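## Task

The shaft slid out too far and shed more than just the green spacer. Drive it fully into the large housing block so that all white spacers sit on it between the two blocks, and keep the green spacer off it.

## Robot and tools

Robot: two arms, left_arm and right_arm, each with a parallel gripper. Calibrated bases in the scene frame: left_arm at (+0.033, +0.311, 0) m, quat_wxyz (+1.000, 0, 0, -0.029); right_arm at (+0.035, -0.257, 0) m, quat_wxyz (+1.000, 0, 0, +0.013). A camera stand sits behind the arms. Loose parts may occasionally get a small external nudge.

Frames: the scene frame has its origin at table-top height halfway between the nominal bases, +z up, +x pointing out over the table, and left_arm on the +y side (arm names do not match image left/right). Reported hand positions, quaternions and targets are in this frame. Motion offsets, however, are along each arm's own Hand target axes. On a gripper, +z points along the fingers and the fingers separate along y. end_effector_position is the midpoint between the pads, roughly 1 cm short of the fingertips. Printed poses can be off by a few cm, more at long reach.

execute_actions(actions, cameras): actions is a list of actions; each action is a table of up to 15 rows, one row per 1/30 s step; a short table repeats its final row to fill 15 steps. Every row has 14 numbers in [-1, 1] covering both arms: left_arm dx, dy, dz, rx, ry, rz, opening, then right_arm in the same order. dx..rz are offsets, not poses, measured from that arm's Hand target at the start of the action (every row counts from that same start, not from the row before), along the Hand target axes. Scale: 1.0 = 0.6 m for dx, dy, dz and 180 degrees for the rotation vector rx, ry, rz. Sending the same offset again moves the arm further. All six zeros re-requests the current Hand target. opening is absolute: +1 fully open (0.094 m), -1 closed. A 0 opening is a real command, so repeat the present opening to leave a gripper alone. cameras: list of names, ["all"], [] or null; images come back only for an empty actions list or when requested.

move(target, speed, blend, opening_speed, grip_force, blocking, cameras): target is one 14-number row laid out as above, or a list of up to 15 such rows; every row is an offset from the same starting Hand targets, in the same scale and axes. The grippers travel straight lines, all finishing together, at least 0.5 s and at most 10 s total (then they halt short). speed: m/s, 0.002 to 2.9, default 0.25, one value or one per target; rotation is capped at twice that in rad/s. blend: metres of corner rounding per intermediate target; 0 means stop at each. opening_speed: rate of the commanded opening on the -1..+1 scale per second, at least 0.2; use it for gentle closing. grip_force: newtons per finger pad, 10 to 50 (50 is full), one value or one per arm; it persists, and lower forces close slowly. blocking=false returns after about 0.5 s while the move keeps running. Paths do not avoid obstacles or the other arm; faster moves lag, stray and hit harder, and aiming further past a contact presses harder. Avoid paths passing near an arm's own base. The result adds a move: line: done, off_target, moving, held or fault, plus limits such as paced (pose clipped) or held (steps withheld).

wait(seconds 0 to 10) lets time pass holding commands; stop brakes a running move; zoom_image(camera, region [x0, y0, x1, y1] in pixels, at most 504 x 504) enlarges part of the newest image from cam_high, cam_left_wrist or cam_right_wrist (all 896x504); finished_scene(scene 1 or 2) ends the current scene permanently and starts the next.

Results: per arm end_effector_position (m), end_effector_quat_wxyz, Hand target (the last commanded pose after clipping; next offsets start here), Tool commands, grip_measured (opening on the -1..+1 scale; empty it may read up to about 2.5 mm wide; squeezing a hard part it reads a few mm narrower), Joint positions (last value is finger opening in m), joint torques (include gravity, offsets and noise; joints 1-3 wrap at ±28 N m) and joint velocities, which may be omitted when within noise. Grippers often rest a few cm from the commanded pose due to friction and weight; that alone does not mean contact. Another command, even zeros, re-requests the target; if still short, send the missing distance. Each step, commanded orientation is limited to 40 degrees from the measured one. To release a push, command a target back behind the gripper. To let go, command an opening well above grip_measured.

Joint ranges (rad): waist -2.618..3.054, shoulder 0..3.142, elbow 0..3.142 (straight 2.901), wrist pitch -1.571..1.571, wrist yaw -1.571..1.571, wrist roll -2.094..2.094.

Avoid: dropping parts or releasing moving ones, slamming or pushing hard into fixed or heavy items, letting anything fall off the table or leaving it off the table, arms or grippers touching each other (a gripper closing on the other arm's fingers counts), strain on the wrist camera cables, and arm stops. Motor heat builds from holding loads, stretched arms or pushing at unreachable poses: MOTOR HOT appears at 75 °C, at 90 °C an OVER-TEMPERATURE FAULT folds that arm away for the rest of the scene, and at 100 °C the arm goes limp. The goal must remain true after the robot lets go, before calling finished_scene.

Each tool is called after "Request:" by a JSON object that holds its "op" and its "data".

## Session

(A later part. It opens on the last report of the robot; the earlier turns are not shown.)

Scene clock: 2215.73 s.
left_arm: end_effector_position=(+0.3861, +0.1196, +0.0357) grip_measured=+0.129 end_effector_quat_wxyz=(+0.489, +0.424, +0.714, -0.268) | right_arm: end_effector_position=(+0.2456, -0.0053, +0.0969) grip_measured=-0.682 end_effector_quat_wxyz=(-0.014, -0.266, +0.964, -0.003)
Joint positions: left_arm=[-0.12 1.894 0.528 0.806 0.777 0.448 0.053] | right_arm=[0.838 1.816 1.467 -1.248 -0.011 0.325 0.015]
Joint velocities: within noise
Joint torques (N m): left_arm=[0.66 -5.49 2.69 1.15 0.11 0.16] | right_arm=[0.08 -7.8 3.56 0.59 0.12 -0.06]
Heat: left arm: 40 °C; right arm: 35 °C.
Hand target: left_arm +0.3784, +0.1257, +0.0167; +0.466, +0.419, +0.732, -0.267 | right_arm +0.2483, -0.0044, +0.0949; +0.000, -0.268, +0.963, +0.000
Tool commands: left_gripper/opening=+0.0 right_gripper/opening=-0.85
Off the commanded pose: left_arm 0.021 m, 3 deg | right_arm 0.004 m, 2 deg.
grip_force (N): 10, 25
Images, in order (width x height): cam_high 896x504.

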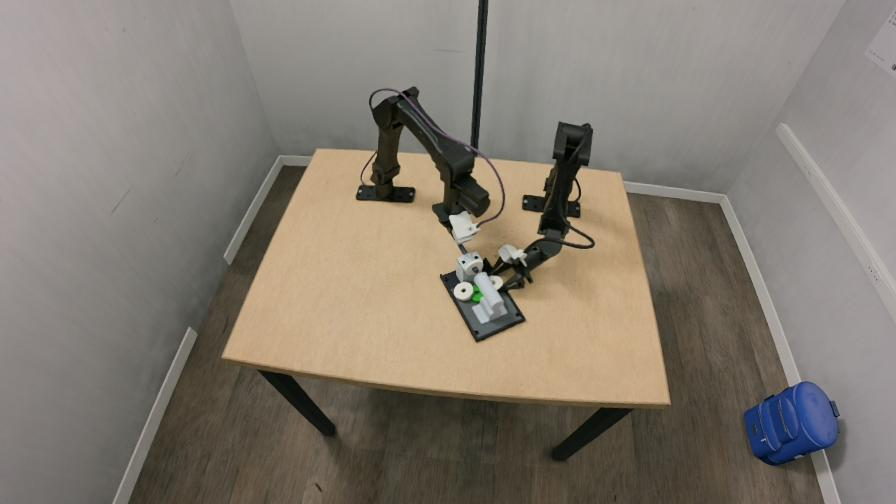

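Request:
{"op": "move", "data": {"target": [0,0,0,0,0,0,0.0,0,0,0,0,0,0,-0.85], "speed": 0.03, "grip_force": [30,25], "cameras": []}}

Request:
{"op": "move", "data": {"target": [-0.1556,0,-0.0726,0,0,0,0.0,0,0,0,0,0,0,-0.85], "speed": 0.1, "cameras": ["cam_left_wrist"]}}

Scene clock: 2254.13 s.
left_arm: end_effector_position=(+0.3861, +0.1196, +0.0357) grip_measured=+0.123 end_effector_quat_wxyz=(+0.489, +0.424, +0.714, -0.268) | right_arm: end_effector_position=(+0.2456, -0.0053, +0.0969) grip_measured=-0.682 end_effector_quat_wxyz=(-0.014, -0.266, +0.964, -0.003)
Joint positions: left_arm=[-0.12 1.894 0.528 0.806 0.777 0.448 0.053] | right_arm=[0.838 1.816 1.467 -1.248 -0.011 0.325 0.015]
Joint torques (N m): left_arm=[0.68 -5.49 2.7 1.15 0.1 0.15] | right_arm=[0.1 -7.8 3.55 0.59 0.12 -0.06]
Heat: left arm: 39 °C; right arm: 35 °C.
Hand target: left_arm +0.3784, +0.1258, +0.0167; +0.466, +0.419, +0.732, -0.267 | right_arm +0.2483, -0.0044, +0.0949; +0.000, -0.268, +0.963, +0.000
Off the commanded pose: left_arm 0.021 m, 3 deg | right_arm 0.004 m, 2 deg.
grip_force (N): 30, 25
move: off_target (left_arm)
No camera images: "cameras" was empty.

Scene clock: 2256.00 s.
left_arm: end_effector_position=(+0.3689, +0.1253, +0.1007) grip_measured=+0.123 end_effector_quat_wxyz=(+0.442, +0.411, +0.748, -0.276) | right_arm: end_effector_position=(+0.2456, -0.0053, +0.0969) grip_measured=-0.682 end_effector_quat_wxyz=(-0.014, -0.266, +0.964, -0.003)
Joint positions: left_arm=[-0.12 1.523 0.621 0.222 0.757 0.45 0.053] | right_arm=[0.838 1.816 1.467 -1.248 -0.011 0.325 0.015]
Joint torques (N m): left_arm=[0.66 -7.87 8.69 1.31 0.32 0.13] | right_arm=[0.1 -7.83 3.56 0.59 0.13 -0.07]
Heat: left arm: 39 °C; right arm: 35 °C.
Hand target: left_arm +0.3784, +0.1257, +0.1196; +0.466, +0.419, +0.732, -0.267 | right_arm +0.2483, -0.0044, +0.0949; +0.000, -0.268, +0.963, +0.000
Off the commanded pose: left_arm 0.021 m, 4 deg | right_arm 0.004 m, 2 deg.
grip_force (N): 30, 25
move: off_target (left_arm)
Images, in order (width x height): cam_left_wrist 896x504.

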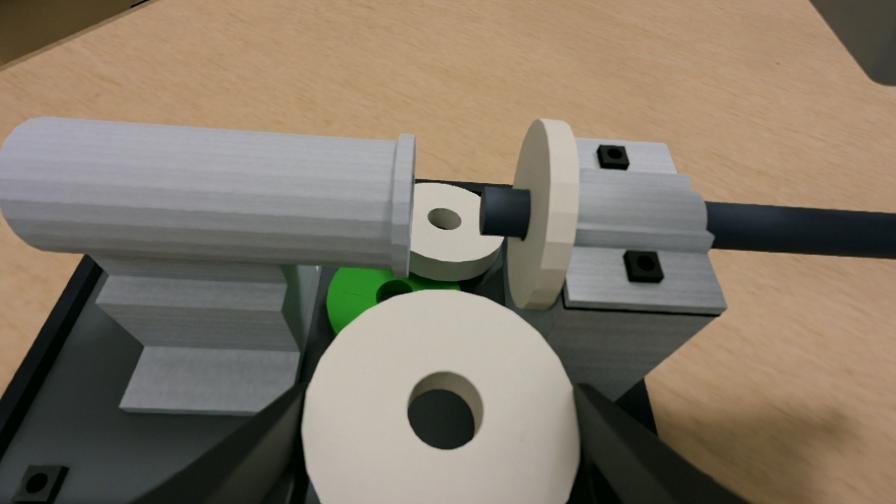

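Request:
{"op": "move", "data": {"target": [-0.1507,0.0087,0.006,-0.1782,0.2612,-0.4640,0.0,0,0,0,0,0,0,-0.85], "speed": 0.25, "cameras": ["cam_left_wrist","cam_high"]}}

Scene clock: 2267.00 s.
left_arm: end_effector_position=(+0.4018, +0.0955, +0.1956) grip_measured=+0.123 end_effector_quat_wxyz=(-0.023, -0.219, +0.965, -0.142) | right_arm: end_effector_position=(+0.2456, -0.0053, +0.0969) grip_measured=-0.682 end_effector_quat_wxyz=(-0.014, -0.266, +0.964, -0.003)
Joint positions: left_arm=[-0.366 2.112 2.251 -1.57 0.254 -0.89 0.053] | right_arm=[0.838 1.816 1.467 -1.248 -0.011 0.325 0.015]
Joint torques (N m): left_arm=[-0.08 -10.44 9.07 0.3 0.21 -0.08] | right_arm=[0.09 -7.82 3.55 0.59 0.12 -0.06]
Heat: left arm: 39 °C; right arm: 35 °C.
Hand target: left_arm +0.4040, +0.0927, +0.2001; -0.034, -0.219, +0.965, -0.137 | right_arm +0.2483, -0.0044, +0.0949; +0.000, -0.268, +0.963, +0.000
Off the commanded pose: left_arm 0.006 m, 1 deg | right_arm 0.004 m, 2 deg.
joint sent to its limit (left arm) — joint 4 (wrist pitch), lower limit. The joint targets still meet the commanded pose.
grip_force (N): 30, 25
move: done
Images, in order (width x height): cam_high 896x504, cam_left_wrist 896x504.

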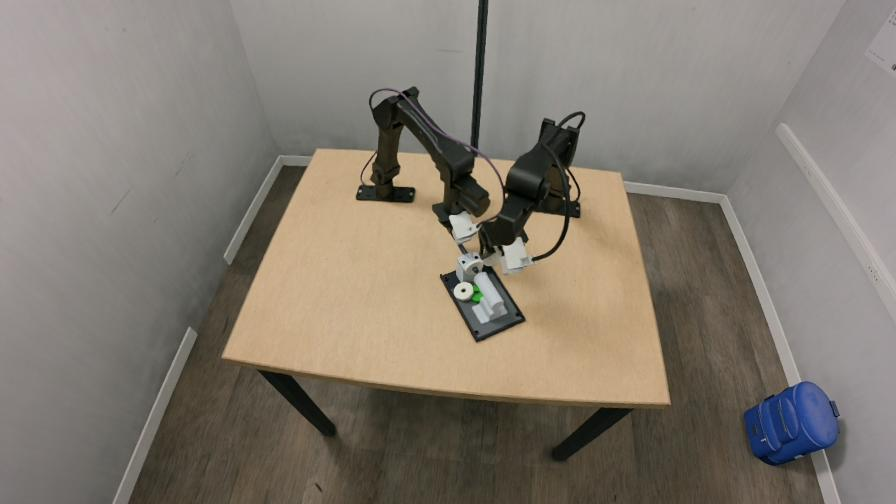

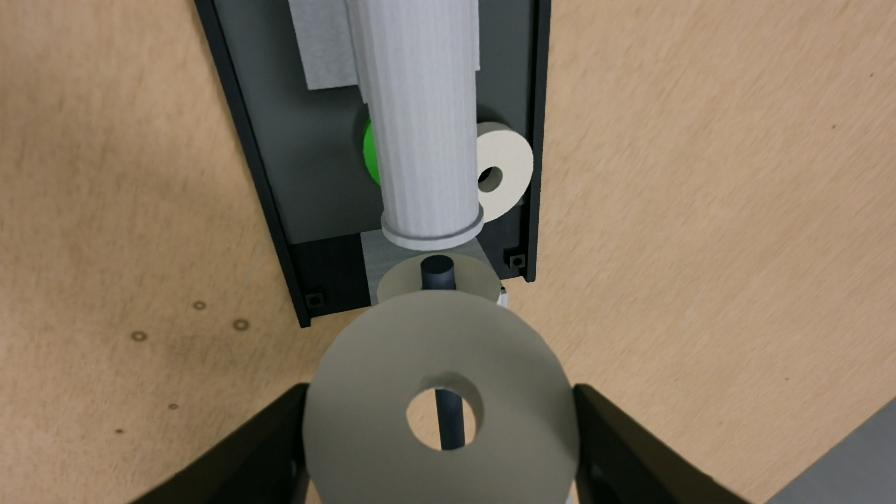

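Request:
{"op": "move", "data": {"target": [0.0403,-0.0077,0.1073,0,0,0,0.0,0,0,0,0,0,0,-0.85], "speed": 0.1, "cameras": ["cam_left_wrist","cam_high"]}}

Request:
{"op": "zoom_image", "data": {"camera": "cam_high", "region": [452, 235, 502, 285]}}

Scene clock: 2298.07 s.
left_arm: end_effector_position=(+0.3866, +0.0639, +0.1294) grip_measured=+0.123 end_effector_quat_wxyz=(-0.047, -0.223, +0.966, -0.123) | right_arm: end_effector_position=(+0.2456, -0.0053, +0.0969) grip_measured=-0.682 end_effector_quat_wxyz=(-0.014, -0.266, +0.964, -0.003)
Joint positions: left_arm=[-0.452 2.104 1.972 -1.341 0.246 -0.975 0.053] | right_arm=[0.838 1.816 1.467 -1.248 -0.011 0.325 0.015]
Joint torques (N m): left_arm=[-0.72 -15.57 5.34 0.44 0.16 -0.09] | right_arm=[0.09 -7.84 3.56 0.59 0.12 -0.07]
Heat: left arm: 39 °C; right arm: 35 °C.
Hand target: left_arm +0.3839, +0.0606, +0.1426; -0.034, -0.219, +0.965, -0.137 | right_arm +0.2483, -0.0044, +0.0949; +0.000, -0.268, +0.963, +0.000
Off the commanded pose: left_arm 0.014 m, 2 deg | right_arm 0.004 m, 2 deg.
grip_force (N): 30, 25
move: off_target (left_arm)
Images, in order (width x height): cam_high 896x504, cam_left_wrist 896x504.

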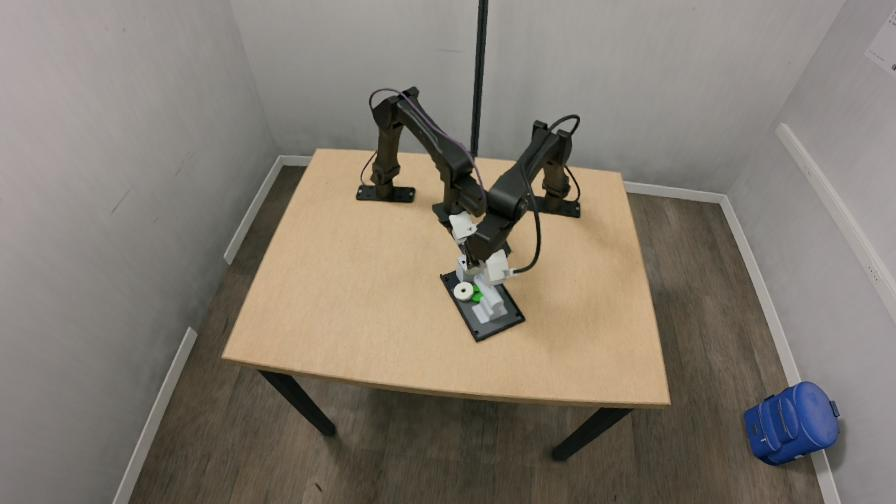

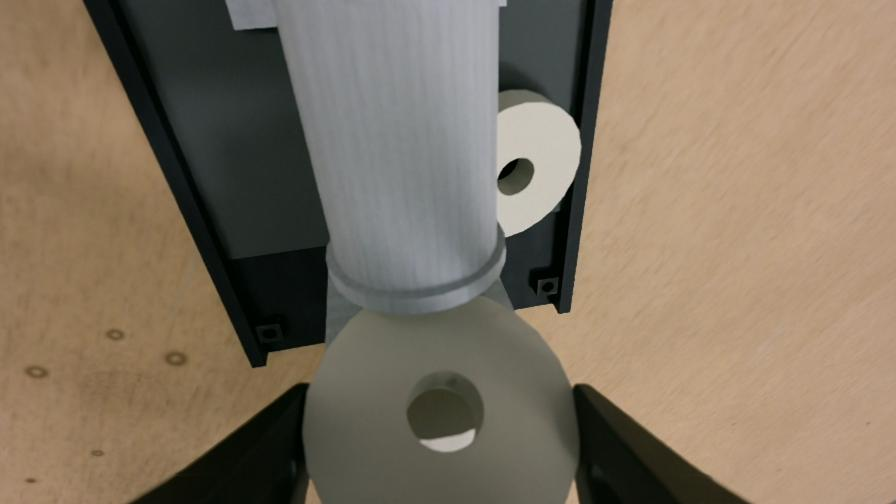

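Scaled by 10.080 from the camera's 896x504 image, which has a finer 1280x720 frame.

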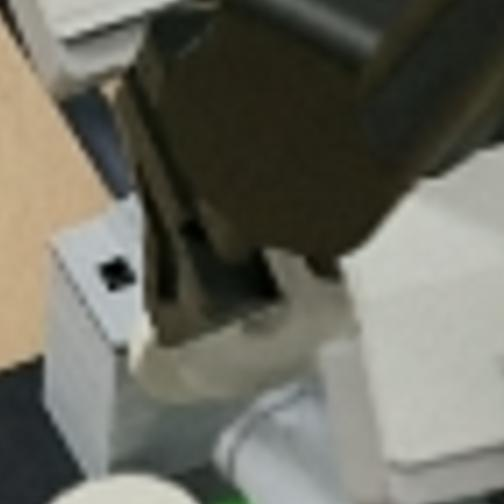

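Request:
{"op": "execute_actions", "data": {"actions": [], "cameras": ["cam_left_wrist"]}}

Request:
{"op": "zoom_image", "data": {"camera": "cam_left_wrist", "region": [280, 230, 600, 500]}}

Scene clock: 2305.77 s.
left_arm: end_effector_position=(+0.3868, +0.0638, +0.1294) grip_measured=+0.123 end_effector_quat_wxyz=(-0.047, -0.223, +0.966, -0.124) | right_arm: end_effector_position=(+0.2456, -0.0053, +0.0969) grip_measured=-0.682 end_effector_quat_wxyz=(-0.014, -0.266, +0.964, -0.003)
Joint positions: left_arm=[-0.452 2.104 1.972 -1.34 0.246 -0.976 0.053] | right_arm=[0.838 1.816 1.467 -1.248 -0.011 0.325 0.015]
Joint velocities: within noise
Joint torques (N m): left_arm=[-0.73 -15.58 5.34 0.44 0.16 -0.11] | right_arm=[0.09 -7.82 3.56 0.59 0.12 -0.06]
Heat: left arm: 37 °C; right arm: 35 °C.
Hand target: left_arm +0.3839, +0.0606, +0.1426; -0.034, -0.219, +0.965, -0.137 | right_arm +0.2483, -0.0044, +0.0949; +0.000, -0.268, +0.963, +0.000
Tool commands: left_gripper/opening=+0.0 right_gripper/opening=-0.85
Off the commanded pose: left_arm 0.014 m, 2 deg | right_arm 0.004 m, 2 deg.
grip_force (N): 30, 25
Images, in order (width x height): cam_left_wrist 896x504.

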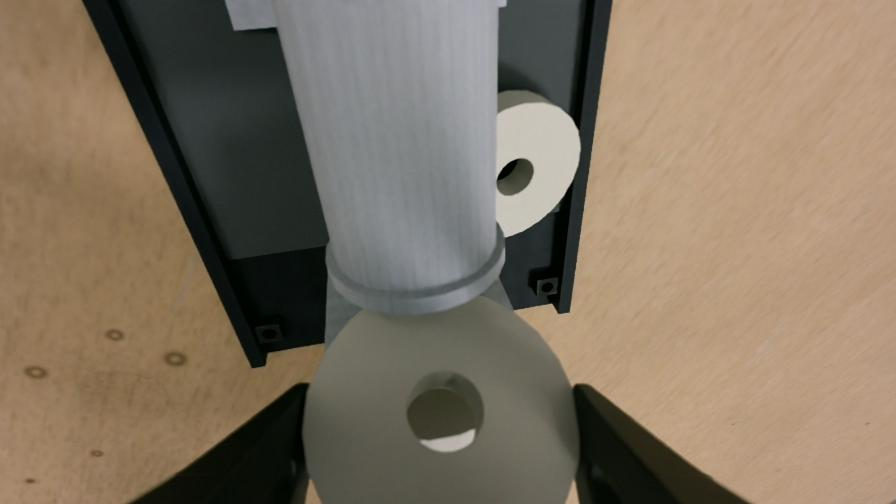

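Scaled by 1.575 from the camera's 896x504 image, which has a finer 1280x720 frame.

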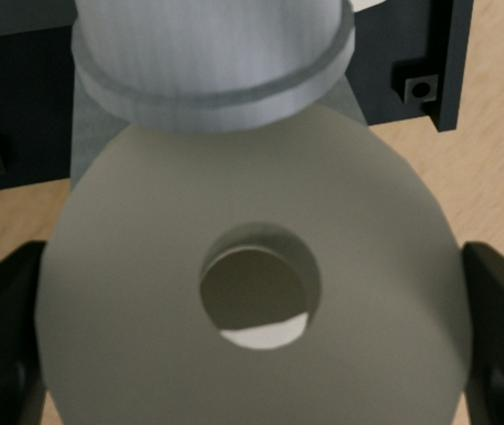

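Request:
{"op": "move", "data": {"target": [-0.0126,0.0121,0.0299,0,0,0,0.0,0,0,0,0,0,0,-0.85], "speed": 0.04, "cameras": ["cam_left_wrist"]}}

Request:
{"op": "zoom_image", "data": {"camera": "cam_left_wrist", "region": [280, 230, 600, 500]}}

Scene clock: 2323.63 s.
left_arm: end_effector_position=(+0.3910, +0.0644, +0.1113) grip_measured=+0.123 end_effector_quat_wxyz=(-0.040, -0.223, +0.966, -0.126) | right_arm: end_effector_position=(+0.2456, -0.0053, +0.0969) grip_measured=-0.682 end_effector_quat_wxyz=(-0.014, -0.266, +0.964, -0.003)
Joint positions: left_arm=[-0.448 2.098 1.89 -1.251 0.241 -0.974 0.053] | right_arm=[0.838 1.816 1.467 -1.248 -0.011 0.325 0.015]
Joint torques (N m): left_arm=[0.09 -15.24 5.2 0.36 0.23 0.04] | right_arm=[0.09 -7.83 3.56 0.58 0.13 -0.07]
Heat: left arm: 44 °C; right arm: 35 °C.
Hand target: left_arm +0.3874, +0.0650, +0.1226; -0.034, -0.219, +0.965, -0.137 | right_arm +0.2483, -0.0044, +0.0949; +0.000, -0.268, +0.963, +0.000
Off the commanded pose: left_arm 0.012 m, 1 deg | right_arm 0.004 m, 2 deg.
grip_force (N): 30, 25
move: off_target (left_arm)
Images, in order (width x height): cam_left_wrist 896x504.

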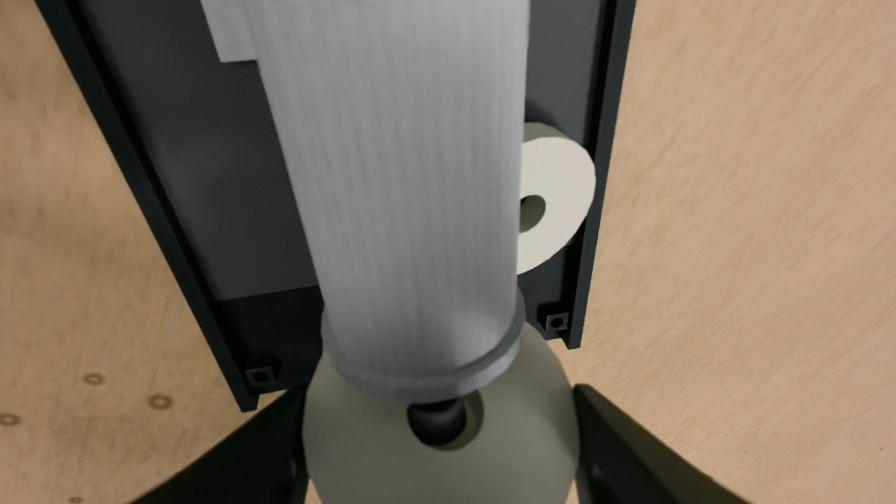

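Scaled by 1.575 from the camera's 896x504 image, which has a finer 1280x720 frame.

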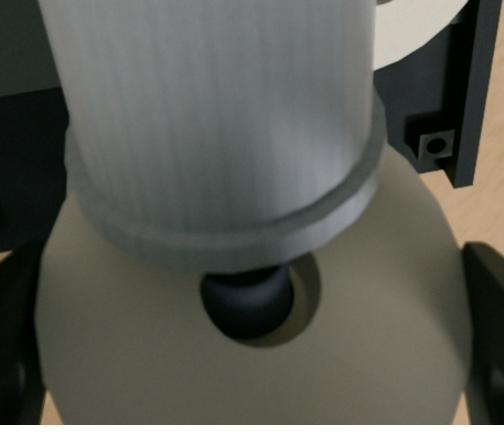

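Request:
{"op": "move", "data": {"target": [-0.0048,0.0037,0.0115,0,0,0,0.0,0,0,0,0,0,0,-0.85], "speed": 0.03, "cameras": ["cam_left_wrist"]}}

Request:
{"op": "zoom_image", "data": {"camera": "cam_left_wrist", "region": [280, 230, 600, 500]}}

Scene clock: 2397.00 s.
left_arm: end_effector_position=(+0.3916, +0.0640, +0.1049) grip_measured=+0.123 end_effector_quat_wxyz=(-0.039, -0.222, +0.966, -0.127) | right_arm: end_effector_position=(+0.2456, -0.0053, +0.0969) grip_measured=-0.682 end_effector_quat_wxyz=(-0.014, -0.266, +0.964, -0.003)
Joint positions: left_arm=[-0.448 2.098 1.865 -1.223 0.241 -0.972 0.053] | right_arm=[0.838 1.816 1.467 -1.248 -0.011 0.325 0.015]
Joint torques (N m): left_arm=[0.46 -14.99 5.23 0.35 0.23 0.08] | right_arm=[0.09 -7.83 3.56 0.58 0.12 -0.07]
Heat: left arm: 52 °C; right arm: 35 °C.
Hand target: left_arm +0.3890, +0.0662, +0.1150; -0.034, -0.219, +0.965, -0.137 | right_arm +0.2483, -0.0044, +0.0949; +0.000, -0.268, +0.963, +0.000
Off the commanded pose: left_arm 0.011 m, 1 deg | right_arm 0.004 m, 2 deg.
grip_force (N): 30, 25
move: off_target (left_arm)
Images, in order (width x height): cam_left_wrist 896x504.

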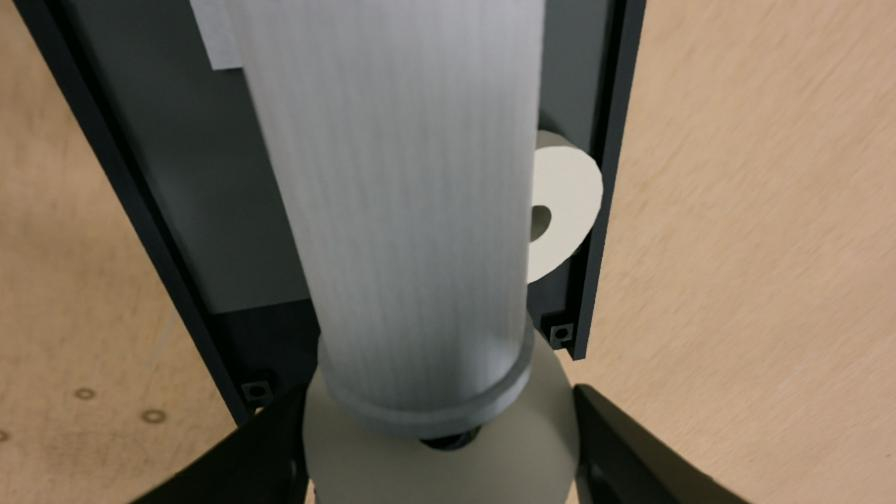

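Scaled by 1.575 from the camera's 896x504 image, which has a finer 1280x720 frame.

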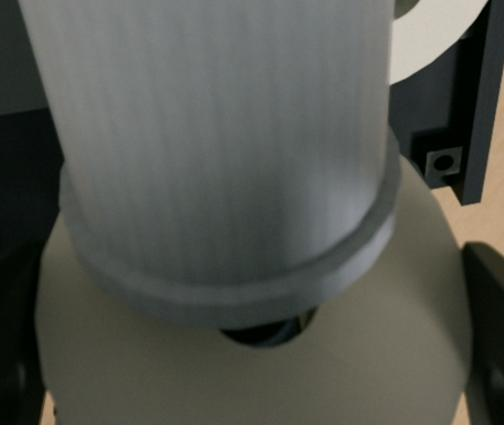

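Request:
{"op": "move", "data": {"target": [-0.0007,0.0083,0.0015,0,0,0,0.0,0,0,0,0,0,0,-0.85], "speed": 0.03, "cameras": ["cam_left_wrist"]}}

Request:
{"op": "zoom_image", "data": {"camera": "cam_left_wrist", "region": [360, 370, 520, 504]}}

Scene clock: 2406.83 s.
left_arm: end_effector_position=(+0.3908, +0.0654, +0.1024) grip_measured=+0.123 end_effector_quat_wxyz=(-0.039, -0.221, +0.966, -0.132) | right_arm: end_effector_position=(+0.2456, -0.0053, +0.0969) grip_measured=-0.682 end_effector_quat_wxyz=(-0.014, -0.266, +0.964, -0.003)
Joint positions: left_arm=[-0.442 2.086 1.835 -1.201 0.25 -0.965 0.053] | right_arm=[0.838 1.816 1.467 -1.248 -0.011 0.325 0.015]
Joint torques (N m): left_arm=[0.53 -15.24 5.11 0.3 0.15 0.06] | right_arm=[0.08 -7.8 3.58 0.58 0.12 -0.06]
Heat: left arm: 53 °C; right arm: 35 °C.
Hand target: left_arm +0.3871, +0.0704, +0.1128; -0.034, -0.219, +0.965, -0.137 | right_arm +0.2483, -0.0044, +0.0949; +0.000, -0.268, +0.963, +0.000
Off the commanded pose: left_arm 0.012 m, 1 deg | right_arm 0.004 m, 2 deg.
grip_force (N): 30, 25
move: off_target (left_arm)
Images, in order (width x height): cam_left_wrist 896x504.

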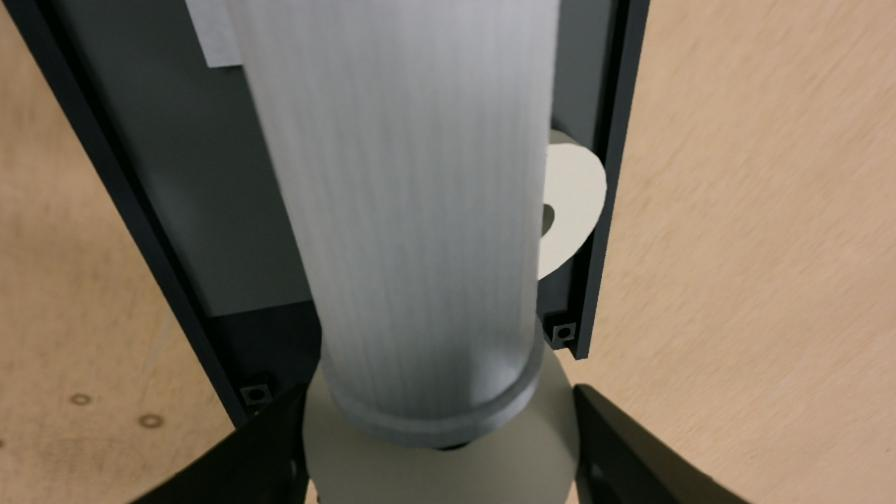

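Scaled by 3.150 from the camera's 896x504 image, which has a finer 1280x720 frame.

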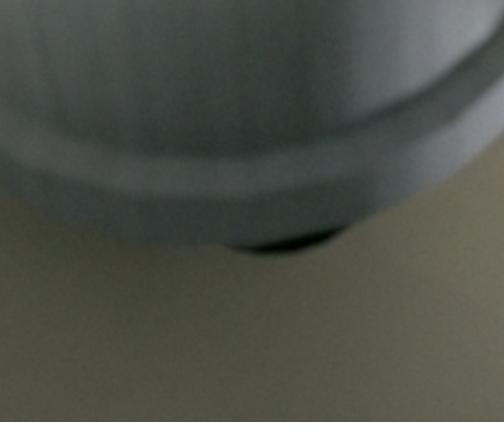

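Request:
{"op": "move", "data": {"target": [-0.0009,0,-0.0011,0,0.0444,0,0.0,0,0,0,0,0,0,-0.85], "speed": 0.05, "cameras": ["cam_left_wrist"]}}

Request:
{"op": "zoom_image", "data": {"camera": "cam_left_wrist", "region": [280, 300, 600, 504]}}

Scene clock: 2436.50 s.
left_arm: end_effector_position=(+0.3894, +0.0730, +0.1104) grip_measured=+0.123 end_effector_quat_wxyz=(-0.089, -0.212, +0.962, -0.149) | right_arm: end_effector_position=(+0.2456, -0.0053, +0.0969) grip_measured=-0.682 end_effector_quat_wxyz=(-0.014, -0.266, +0.964, -0.003)
Joint positions: left_arm=[-0.389 2.133 1.924 -1.316 0.346 -0.89 0.053] | right_arm=[0.838 1.816 1.467 -1.248 -0.011 0.325 0.015]
Joint torques (N m): left_arm=[0.18 -10.61 9.07 -0.04 0.4 0.06] | right_arm=[0.1 -7.79 3.55 0.59 0.12 -0.06]
Heat: left arm: 53 °C; right arm: 35 °C.
Hand target: left_arm +0.3877, +0.0709, +0.1133; -0.102, -0.209, +0.961, -0.152 | right_arm +0.2483, -0.0044, +0.0949; +0.000, -0.268, +0.963, +0.000
Off the commanded pose: left_arm 0.004 m, 2 deg | right_arm 0.004 m, 2 deg.
grip_force (N): 30, 25
move: done
Images, in order (width x height): cam_left_wrist 896x504.

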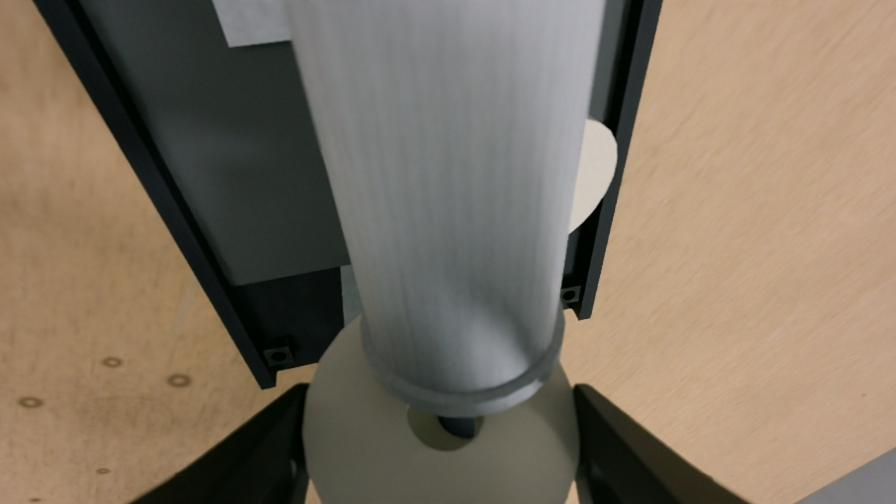

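Scaled by 1.575 from the camera's 896x504 image, which has a finer 1280x720 frame.

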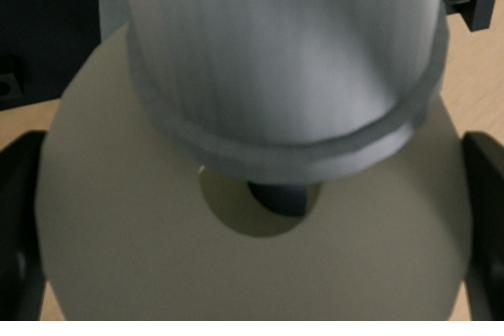

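Request:
{"op": "move", "data": {"target": [-0.0040,-0.0035,0.0080,0,0,0,0.0,0,0,0,0,0,0,-0.85], "speed": 0.02, "cameras": ["cam_left_wrist"]}}

Request:
{"op": "zoom_image", "data": {"camera": "cam_left_wrist", "region": [280, 300, 600, 504]}}

Scene clock: 2472.47 s.
left_arm: end_effector_position=(+0.3906, +0.0723, +0.1069) grip_measured=+0.123 end_effector_quat_wxyz=(-0.091, -0.212, +0.962, -0.148) | right_arm: end_effector_position=(+0.2456, -0.0053, +0.0969) grip_measured=-0.682 end_effector_quat_wxyz=(-0.014, -0.266, +0.964, -0.003)
Joint positions: left_arm=[-0.389 2.146 1.931 -1.316 0.346 -0.889 0.053] | right_arm=[0.838 1.816 1.467 -1.248 -0.011 0.325 0.015]
Joint torques (N m): left_arm=[-0.06 -10.56 8.87 0.04 0.4 0.05] | right_arm=[0.1 -7.82 3.56 0.58 0.12 -0.06]
Heat: left arm: 46 °C; right arm: 35 °C.
Hand target: left_arm +0.3901, +0.0683, +0.1088; -0.102, -0.209, +0.961, -0.152 | right_arm +0.2483, -0.0044, +0.0949; +0.000, -0.268, +0.963, +0.000
Off the commanded pose: left_arm 0.004 m, 1 deg | right_arm 0.004 m, 2 deg.
grip_force (N): 30, 25
move: done
Images, in order (width x height): cam_left_wrist 896x504.

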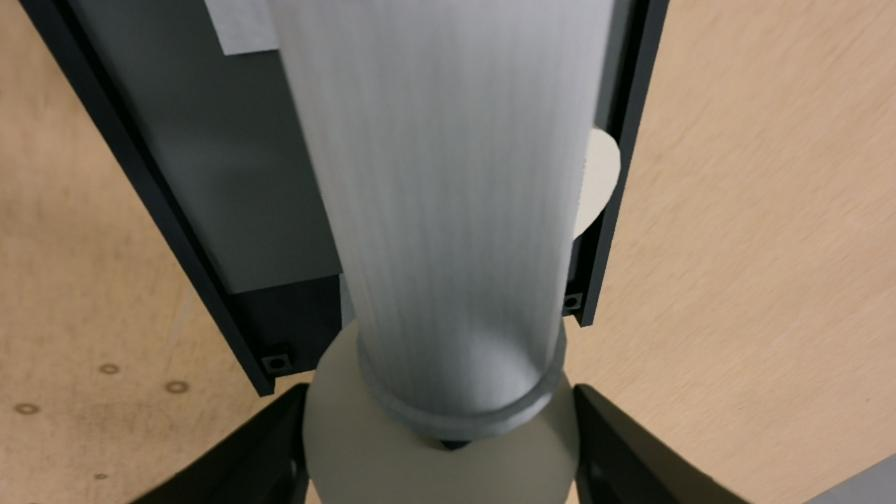

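Scaled by 1.575 from the camera's 896x504 image, which has a finer 1280x720 frame.

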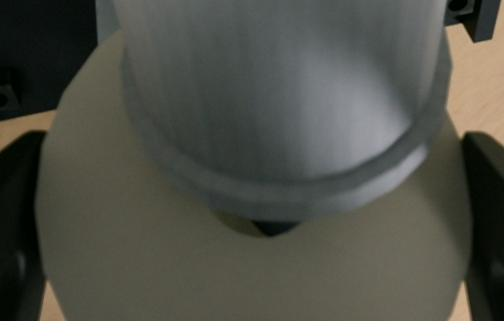

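Request:
{"op": "move", "data": {"target": [-0.0032,-0.0025,0.0075,0,0,0,0.0,0,0,0,0,0,0,-0.85], "speed": 0.02, "cameras": ["cam_left_wrist"]}}

Request:
{"op": "zoom_image", "data": {"camera": "cam_left_wrist", "region": [280, 300, 600, 504]}}

Scene clock: 2481.77 s.
left_arm: end_effector_position=(+0.3920, +0.0716, +0.1030) grip_measured=+0.123 end_effector_quat_wxyz=(-0.092, -0.212, +0.962, -0.147) | right_arm: end_effector_position=(+0.2456, -0.0053, +0.0969) grip_measured=-0.682 end_effector_quat_wxyz=(-0.014, -0.266, +0.964, -0.003)
Joint positions: left_arm=[-0.389 2.156 1.931 -1.309 0.346 -0.889 0.053] | right_arm=[0.838 1.816 1.467 -1.248 -0.011 0.325 0.015]
Joint torques (N m): left_arm=[-0.28 -10.55 8.87 0.07 0.39 0.02] | right_arm=[0.12 -7.8 3.56 0.58 0.13 -0.06]
Heat: left arm: 44 °C; right arm: 35 °C.
Hand target: left_arm +0.3919, +0.0663, +0.1044; -0.102, -0.209, +0.961, -0.152 | right_arm +0.2483, -0.0044, +0.0949; +0.000, -0.268, +0.963, +0.000
Off the commanded pose: left_arm 0.006 m, 1 deg | right_arm 0.004 m, 2 deg.
grip_force (N): 30, 25
move: done
Images, in order (width x height): cam_left_wrist 896x504.

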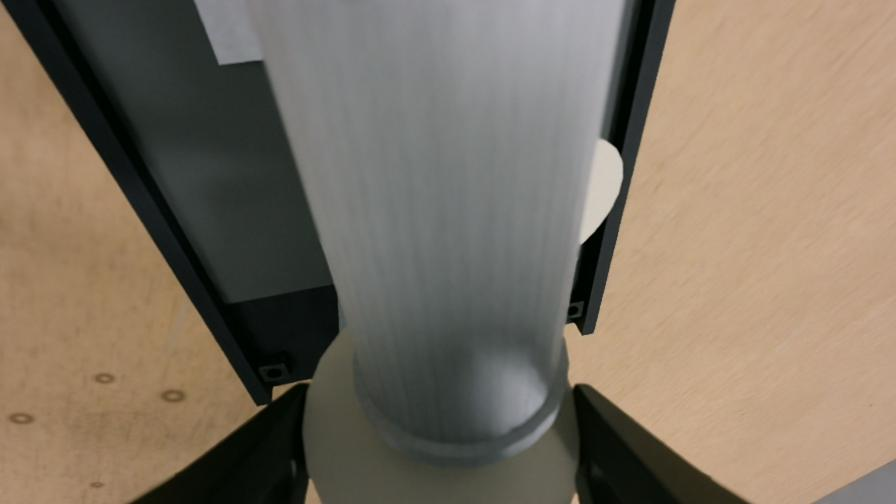

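Scaled by 1.575 from the camera's 896x504 image, which has a finer 1280x720 frame.

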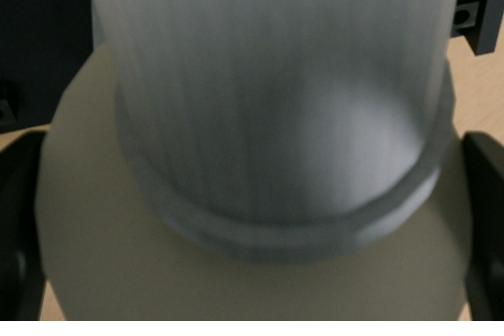

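Request:
{"op": "move", "data": {"target": [0.0097,-0.0006,0.0030,0,0,0,0.0,0,0,0,0,0,0,-0.85], "speed": 0.02, "cameras": ["cam_left_wrist"]}}

Request:
{"op": "zoom_image", "data": {"camera": "cam_left_wrist", "region": [280, 300, 600, 504]}}

Scene clock: 2491.50 s.
left_arm: end_effector_position=(+0.3923, +0.0714, +0.1030) grip_measured=+0.123 end_effector_quat_wxyz=(-0.092, -0.214, +0.961, -0.147) | right_arm: end_effector_position=(+0.2456, -0.0053, +0.0969) grip_measured=-0.682 end_effector_quat_wxyz=(-0.014, -0.266, +0.964, -0.003)
Joint positions: left_arm=[-0.389 2.156 1.931 -1.307 0.346 -0.892 0.053] | right_arm=[0.838 1.816 1.467 -1.248 -0.011 0.325 0.015]
Joint torques (N m): left_arm=[-1.26 -11.92 6.75 0.17 0.39 -0.07] | right_arm=[0.1 -7.83 3.56 0.59 0.12 -0.06]
Heat: left arm: 43 °C; right arm: 35 °C.
Hand target: left_arm +0.3866, +0.0632, +0.1043; -0.102, -0.209, +0.961, -0.152 | right_arm +0.2483, -0.0044, +0.0949; +0.000, -0.268, +0.963, +0.000
Off the commanded pose: left_arm 0.010 m, 1 deg | right_arm 0.004 m, 2 deg.
grip_force (N): 30, 25
move: done
Images, in order (width x height): cam_left_wrist 896x504.

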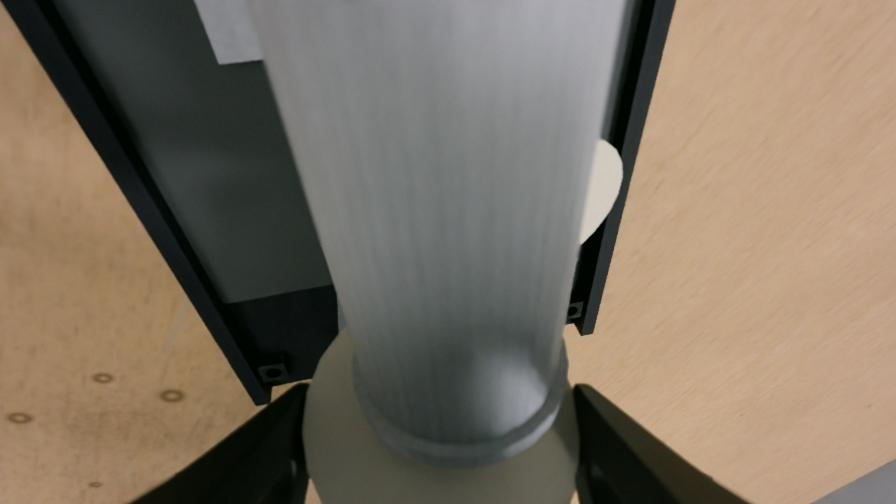

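Scaled by 1.575 from the camera's 896x504 image, which has a finer 1280x720 frame.

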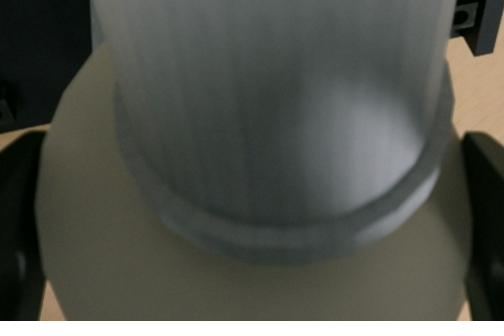

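Request:
{"op": "move", "data": {"target": [[0.003,0.006,0.0,0,0,0,0.0,0,0,0,0,0,0,-0.85],[0.003,0.0,0.006,0,0,0,0.0,0,0,0,0,0,0,-0.85],[0.003,-0.006,0.0,0,0,0,0.0,0,0,0,0,0,0,-0.85],[0.003,0.0,-0.006,0,0,0,0.0,0,0,0,0,0,0,-0.85],[0.003,0.0,0.0,0,0,0,0.0,0,0,0,0,0,0,-0.85]], "blend": 0.001, "speed": 0.02, "cameras": ["cam_left_wrist"]}}

Scene clock: 2501.17 s.
left_arm: end_effector_position=(+0.3917, +0.0646, +0.1033) grip_measured=+0.123 end_effector_quat_wxyz=(-0.089, -0.209, +0.962, -0.151) | right_arm: end_effector_position=(+0.2456, -0.0053, +0.0969) grip_measured=-0.682 end_effector_quat_wxyz=(-0.014, -0.266, +0.964, -0.003)
Joint positions: left_arm=[-0.404 2.156 1.931 -1.293 0.349 -0.9 0.053] | right_arm=[0.838 1.816 1.467 -1.248 -0.011 0.325 0.015]
Joint torques (N m): left_arm=[-0.38 -12.38 6.28 0.1 0.36 -0.04] | right_arm=[0.08 -7.82 3.56 0.59 0.12 -0.06]
Heat: left arm: 43 °C; right arm: 35 °C.
Hand target: left_arm +0.3850, +0.0625, +0.1048; -0.102, -0.209, +0.961, -0.152 | right_arm +0.2483, -0.0044, +0.0949; +0.000, -0.268, +0.963, +0.000
Off the commanded pose: left_arm 0.007 m, 1 deg | right_arm 0.004 m, 2 deg.
grip_force (N): 30, 25
move: done
Images, in order (width x height): cam_left_wrist 896x504.

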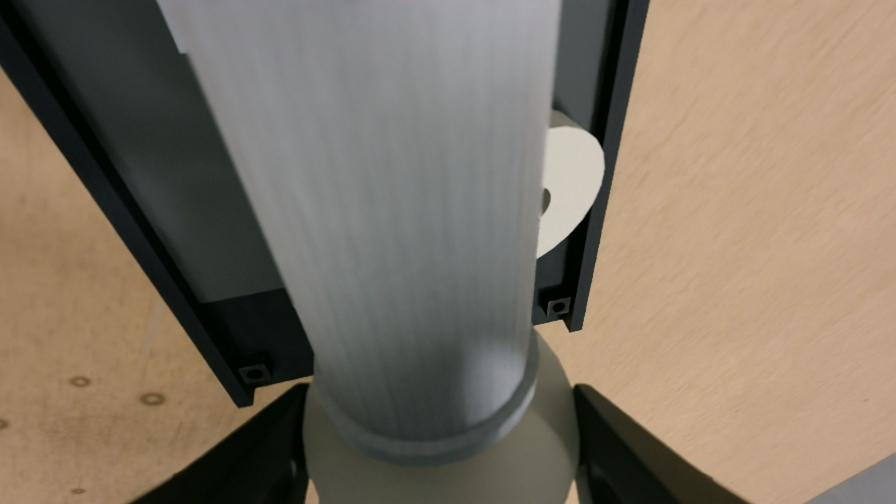

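Request:
{"op": "move", "data": {"target": [[-0.006,0.0137,0.0,0,0,0,0.0,0,0,0,0,0,0,-0.85],[-0.006,-0.004,0.0,0,0,0,0.0,0,0,0,0,0,0,-0.85],[-0.006,0.009,0.0,0,0,0,0.0,0,0,0,0,0,0,-0.85],[-0.006,0.001,0.0,0,0,0,0.0,0,0,0,0,0,0,-0.85],[-0.004,0.0045,0.0,0,0,0,0.0,0,0,0,0,0,0,-0.85]], "blend": 0.001, "speed": 0.03, "cameras": ["cam_left_wrist"]}}

Scene clock: 2524.87 s.
left_arm: end_effector_position=(+0.3900, +0.0645, +0.1013) grip_measured=+0.123 end_effector_quat_wxyz=(-0.096, -0.210, +0.960, -0.156) | right_arm: end_effector_position=(+0.2456, -0.0053, +0.0969) grip_measured=-0.682 end_effector_quat_wxyz=(-0.014, -0.266, +0.964, -0.003)
Joint positions: left_arm=[-0.399 2.156 1.919 -1.289 0.365 -0.896 0.053] | right_arm=[0.838 1.816 1.467 -1.248 -0.011 0.325 0.015]
Joint torques (N m): left_arm=[-0.1 -12.52 6.58 0.07 0.21 0] | right_arm=[0.1 -7.8 3.58 0.58 0.12 -0.06]
Heat: left arm: 44 °C; right arm: 35 °C.
Hand target: left_arm +0.3860, +0.0657, +0.1035; -0.101, -0.209, +0.961, -0.152 | right_arm +0.2483, -0.0044, +0.0949; +0.000, -0.268, +0.963, +0.000
Off the commanded pose: left_arm 0.005 m, 1 deg | right_arm 0.004 m, 2 deg.
grip_force (N): 30, 25
move: done
Images, in order (width x height): cam_left_wrist 896x504.

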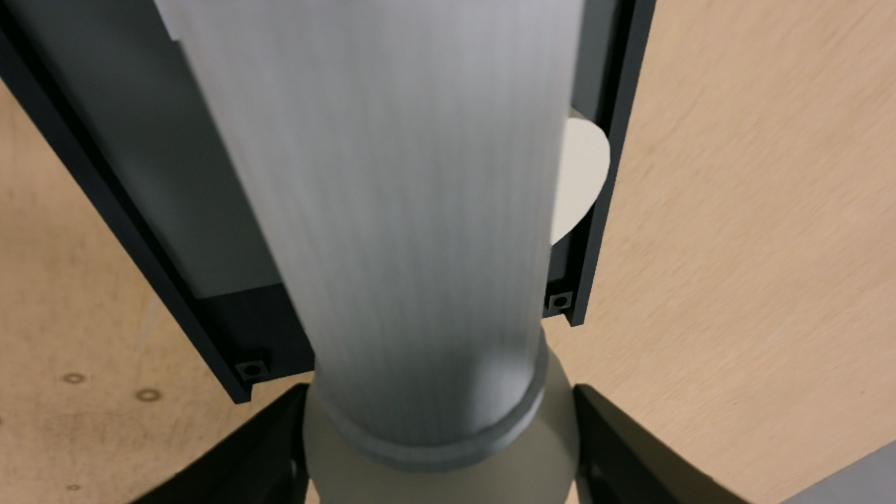

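Request:
{"op": "move", "data": {"target": [[-0.003,0.0132,-0.0025,0,0,0,0.0,0,0,0,0,0,0,-0.85],[-0.003,-0.004,-0.0025,0,0,0,0.0,0,0,0,0,0,0,-0.85],[-0.002,0.009,-0.0025,0,0,0,0.0,0,0,0,0,0,0,-0.85],[0.0,0.001,-0.0025,0,0,0,0.0,0,0,0,0,0,0,-0.85],[0.002,0.0045,-0.0025,0,0,0,0.0,0,0,0,0,0,0,-0.85]], "blend": 0.001, "speed": 0.03, "cameras": ["cam_left_wrist"]}}

Scene clock: 2554.13 s.
left_arm: end_effector_position=(+0.3902, +0.0656, +0.1007) grip_measured=+0.123 end_effector_quat_wxyz=(-0.099, -0.210, +0.960, -0.158) | right_arm: end_effector_position=(+0.2456, -0.0053, +0.0969) grip_measured=-0.682 end_effector_quat_wxyz=(-0.014, -0.266, +0.964, -0.003)
Joint positions: left_arm=[-0.393 2.156 1.915 -1.287 0.374 -0.89 0.053] | right_arm=[0.838 1.816 1.467 -1.248 -0.011 0.325 0.015]
Joint torques (N m): left_arm=[-0.32 -13.64 5.72 0.07 0.13 -0.02] | right_arm=[0.08 -7.83 3.59 0.58 0.11 -0.06]
Heat: left arm: 45 °C; right arm: 35 °C.
Hand target: left_arm +0.3839, +0.0681, +0.1045; -0.102, -0.209, +0.961, -0.152 | right_arm +0.2483, -0.0044, +0.0949; +0.000, -0.268, +0.963, +0.000
Off the commanded pose: left_arm 0.008 m, 1 deg | right_arm 0.004 m, 2 deg.
grip_force (N): 30, 25
move: done
Images, in order (width x height): cam_left_wrist 896x504.

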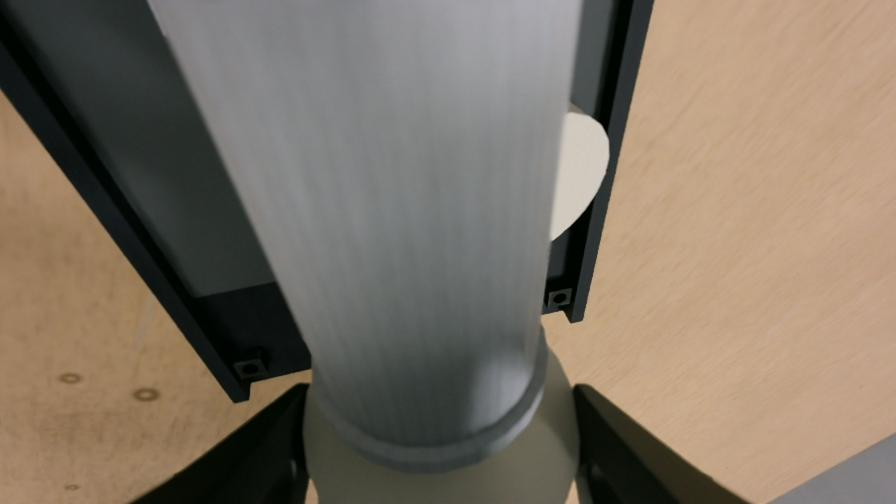

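Request:
{"op": "move", "data": {"target": [[0.010,0.003,0.0,0,0,0,0.0,0,0,0,0,0,0,-0.85],[0.010,-0.003,0.0,0,0,0,0.0,0,0,0,0,0,0,-0.85],[0.010,0.0,-0.004,0,0,0,0.0,0,0,0,0,0,0,-0.85],[0.010,0.0,0.003,0,0,0,0.0,0,0,0,0,0,0,-0.85],[0.010,0.0,0.0,0,0,0,0.0,0,0,0,0,0,0,-0.85]], "blend": 0.001, "speed": 0.03, "cameras": ["cam_left_wrist"]}}

Scene clock: 2572.23 s.
left_arm: end_effector_position=(+0.3885, +0.0637, +0.1008) grip_measured=+0.123 end_effector_quat_wxyz=(-0.099, -0.210, +0.960, -0.160) | right_arm: end_effector_position=(+0.2456, -0.0053, +0.0969) grip_measured=-0.682 end_effector_quat_wxyz=(-0.014, -0.266, +0.964, -0.003)
Joint positions: left_arm=[-0.398 2.149 1.904 -1.279 0.375 -0.896 0.053] | right_arm=[0.838 1.816 1.467 -1.248 -0.011 0.325 0.015]
Joint torques (N m): left_arm=[-0.77 -14.68 4.86 0.07 0.11 -0.08] | right_arm=[0.09 -7.82 3.56 0.59 0.12 -0.06]
Heat: left arm: 46 °C; right arm: 35 °C.
Hand target: left_arm +0.3786, +0.0659, +0.1062; -0.101, -0.209, +0.961, -0.152 | right_arm +0.2483, -0.0044, +0.0949; +0.000, -0.268, +0.963, +0.000
Off the commanded pose: left_arm 0.012 m, 1 deg | right_arm 0.004 m, 2 deg.
grip_force (N): 30, 25
move: off_target (left_arm); blend cut to 0.0009 m at target 4
Images, in order (width x height): cam_left_wrist 896x504.

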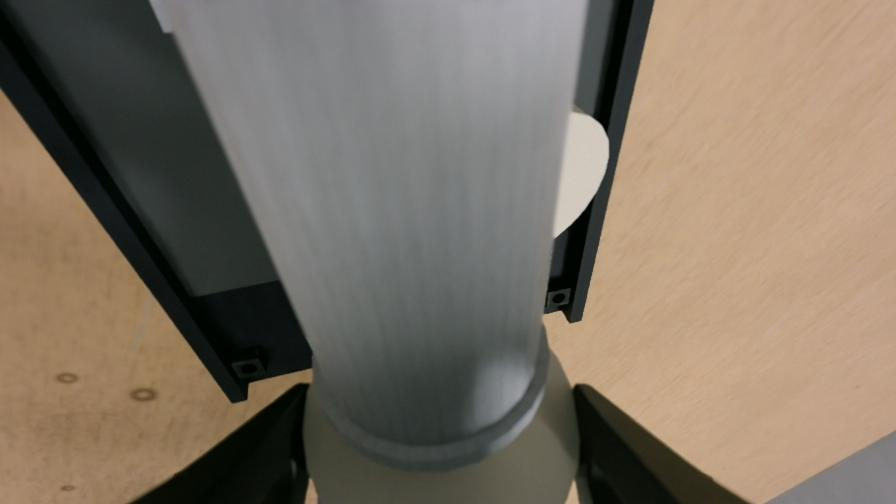

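Request:
{"op": "execute_actions", "data": {"actions": [], "cameras": ["cam_high"]}}

Request:
{"op": "zoom_image", "data": {"camera": "cam_high", "region": [452, 235, 502, 285]}}

Scene clock: 2579.10 s.
left_arm: end_effector_position=(+0.3885, +0.0637, +0.1008) grip_measured=+0.123 end_effector_quat_wxyz=(-0.099, -0.210, +0.960, -0.160) | right_arm: end_effector_position=(+0.2456, -0.0053, +0.0969) grip_measured=-0.682 end_effector_quat_wxyz=(-0.014, -0.266, +0.964, -0.003)
Joint positions: left_arm=[-0.398 2.149 1.904 -1.279 0.375 -0.896 0.053] | right_arm=[0.838 1.816 1.467 -1.248 -0.011 0.325 0.015]
Joint velocities: within noise
Joint torques (N m): left_arm=[-0.77 -14.68 4.86 0.08 0.11 -0.09] | right_arm=[0.12 -7.8 3.58 0.59 0.12 -0.06]
Heat: left arm: 47 °C; right arm: 35 °C.
Hand target: left_arm +0.3786, +0.0659, +0.1062; -0.101, -0.209, +0.961, -0.152 | right_arm +0.2483, -0.0044, +0.0949; +0.000, -0.268, +0.963, +0.000
Tool commands: left_gripper/opening=+0.0 right_gripper/opening=-0.85
Off the commanded pose: left_arm 0.012 m, 1 deg | right_arm 0.004 m, 2 deg.
grip_force (N): 30, 25
Images, in order (width x height): cam_high 896x504.

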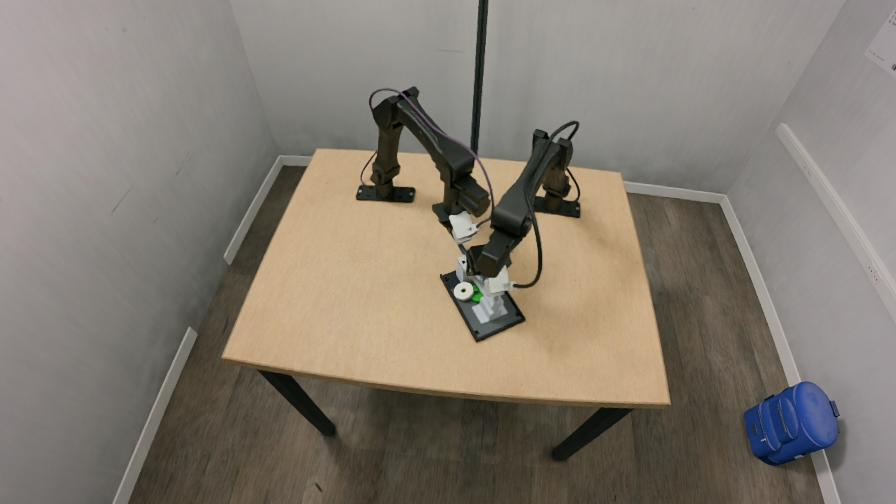

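Scaled by 10.080 from the camera's 896x504 image, which has a finer 1280x720 frame.

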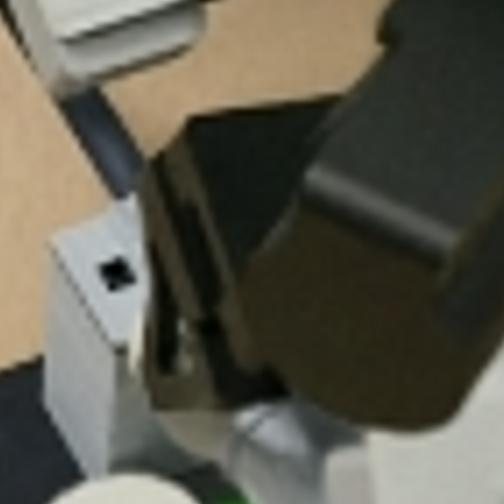

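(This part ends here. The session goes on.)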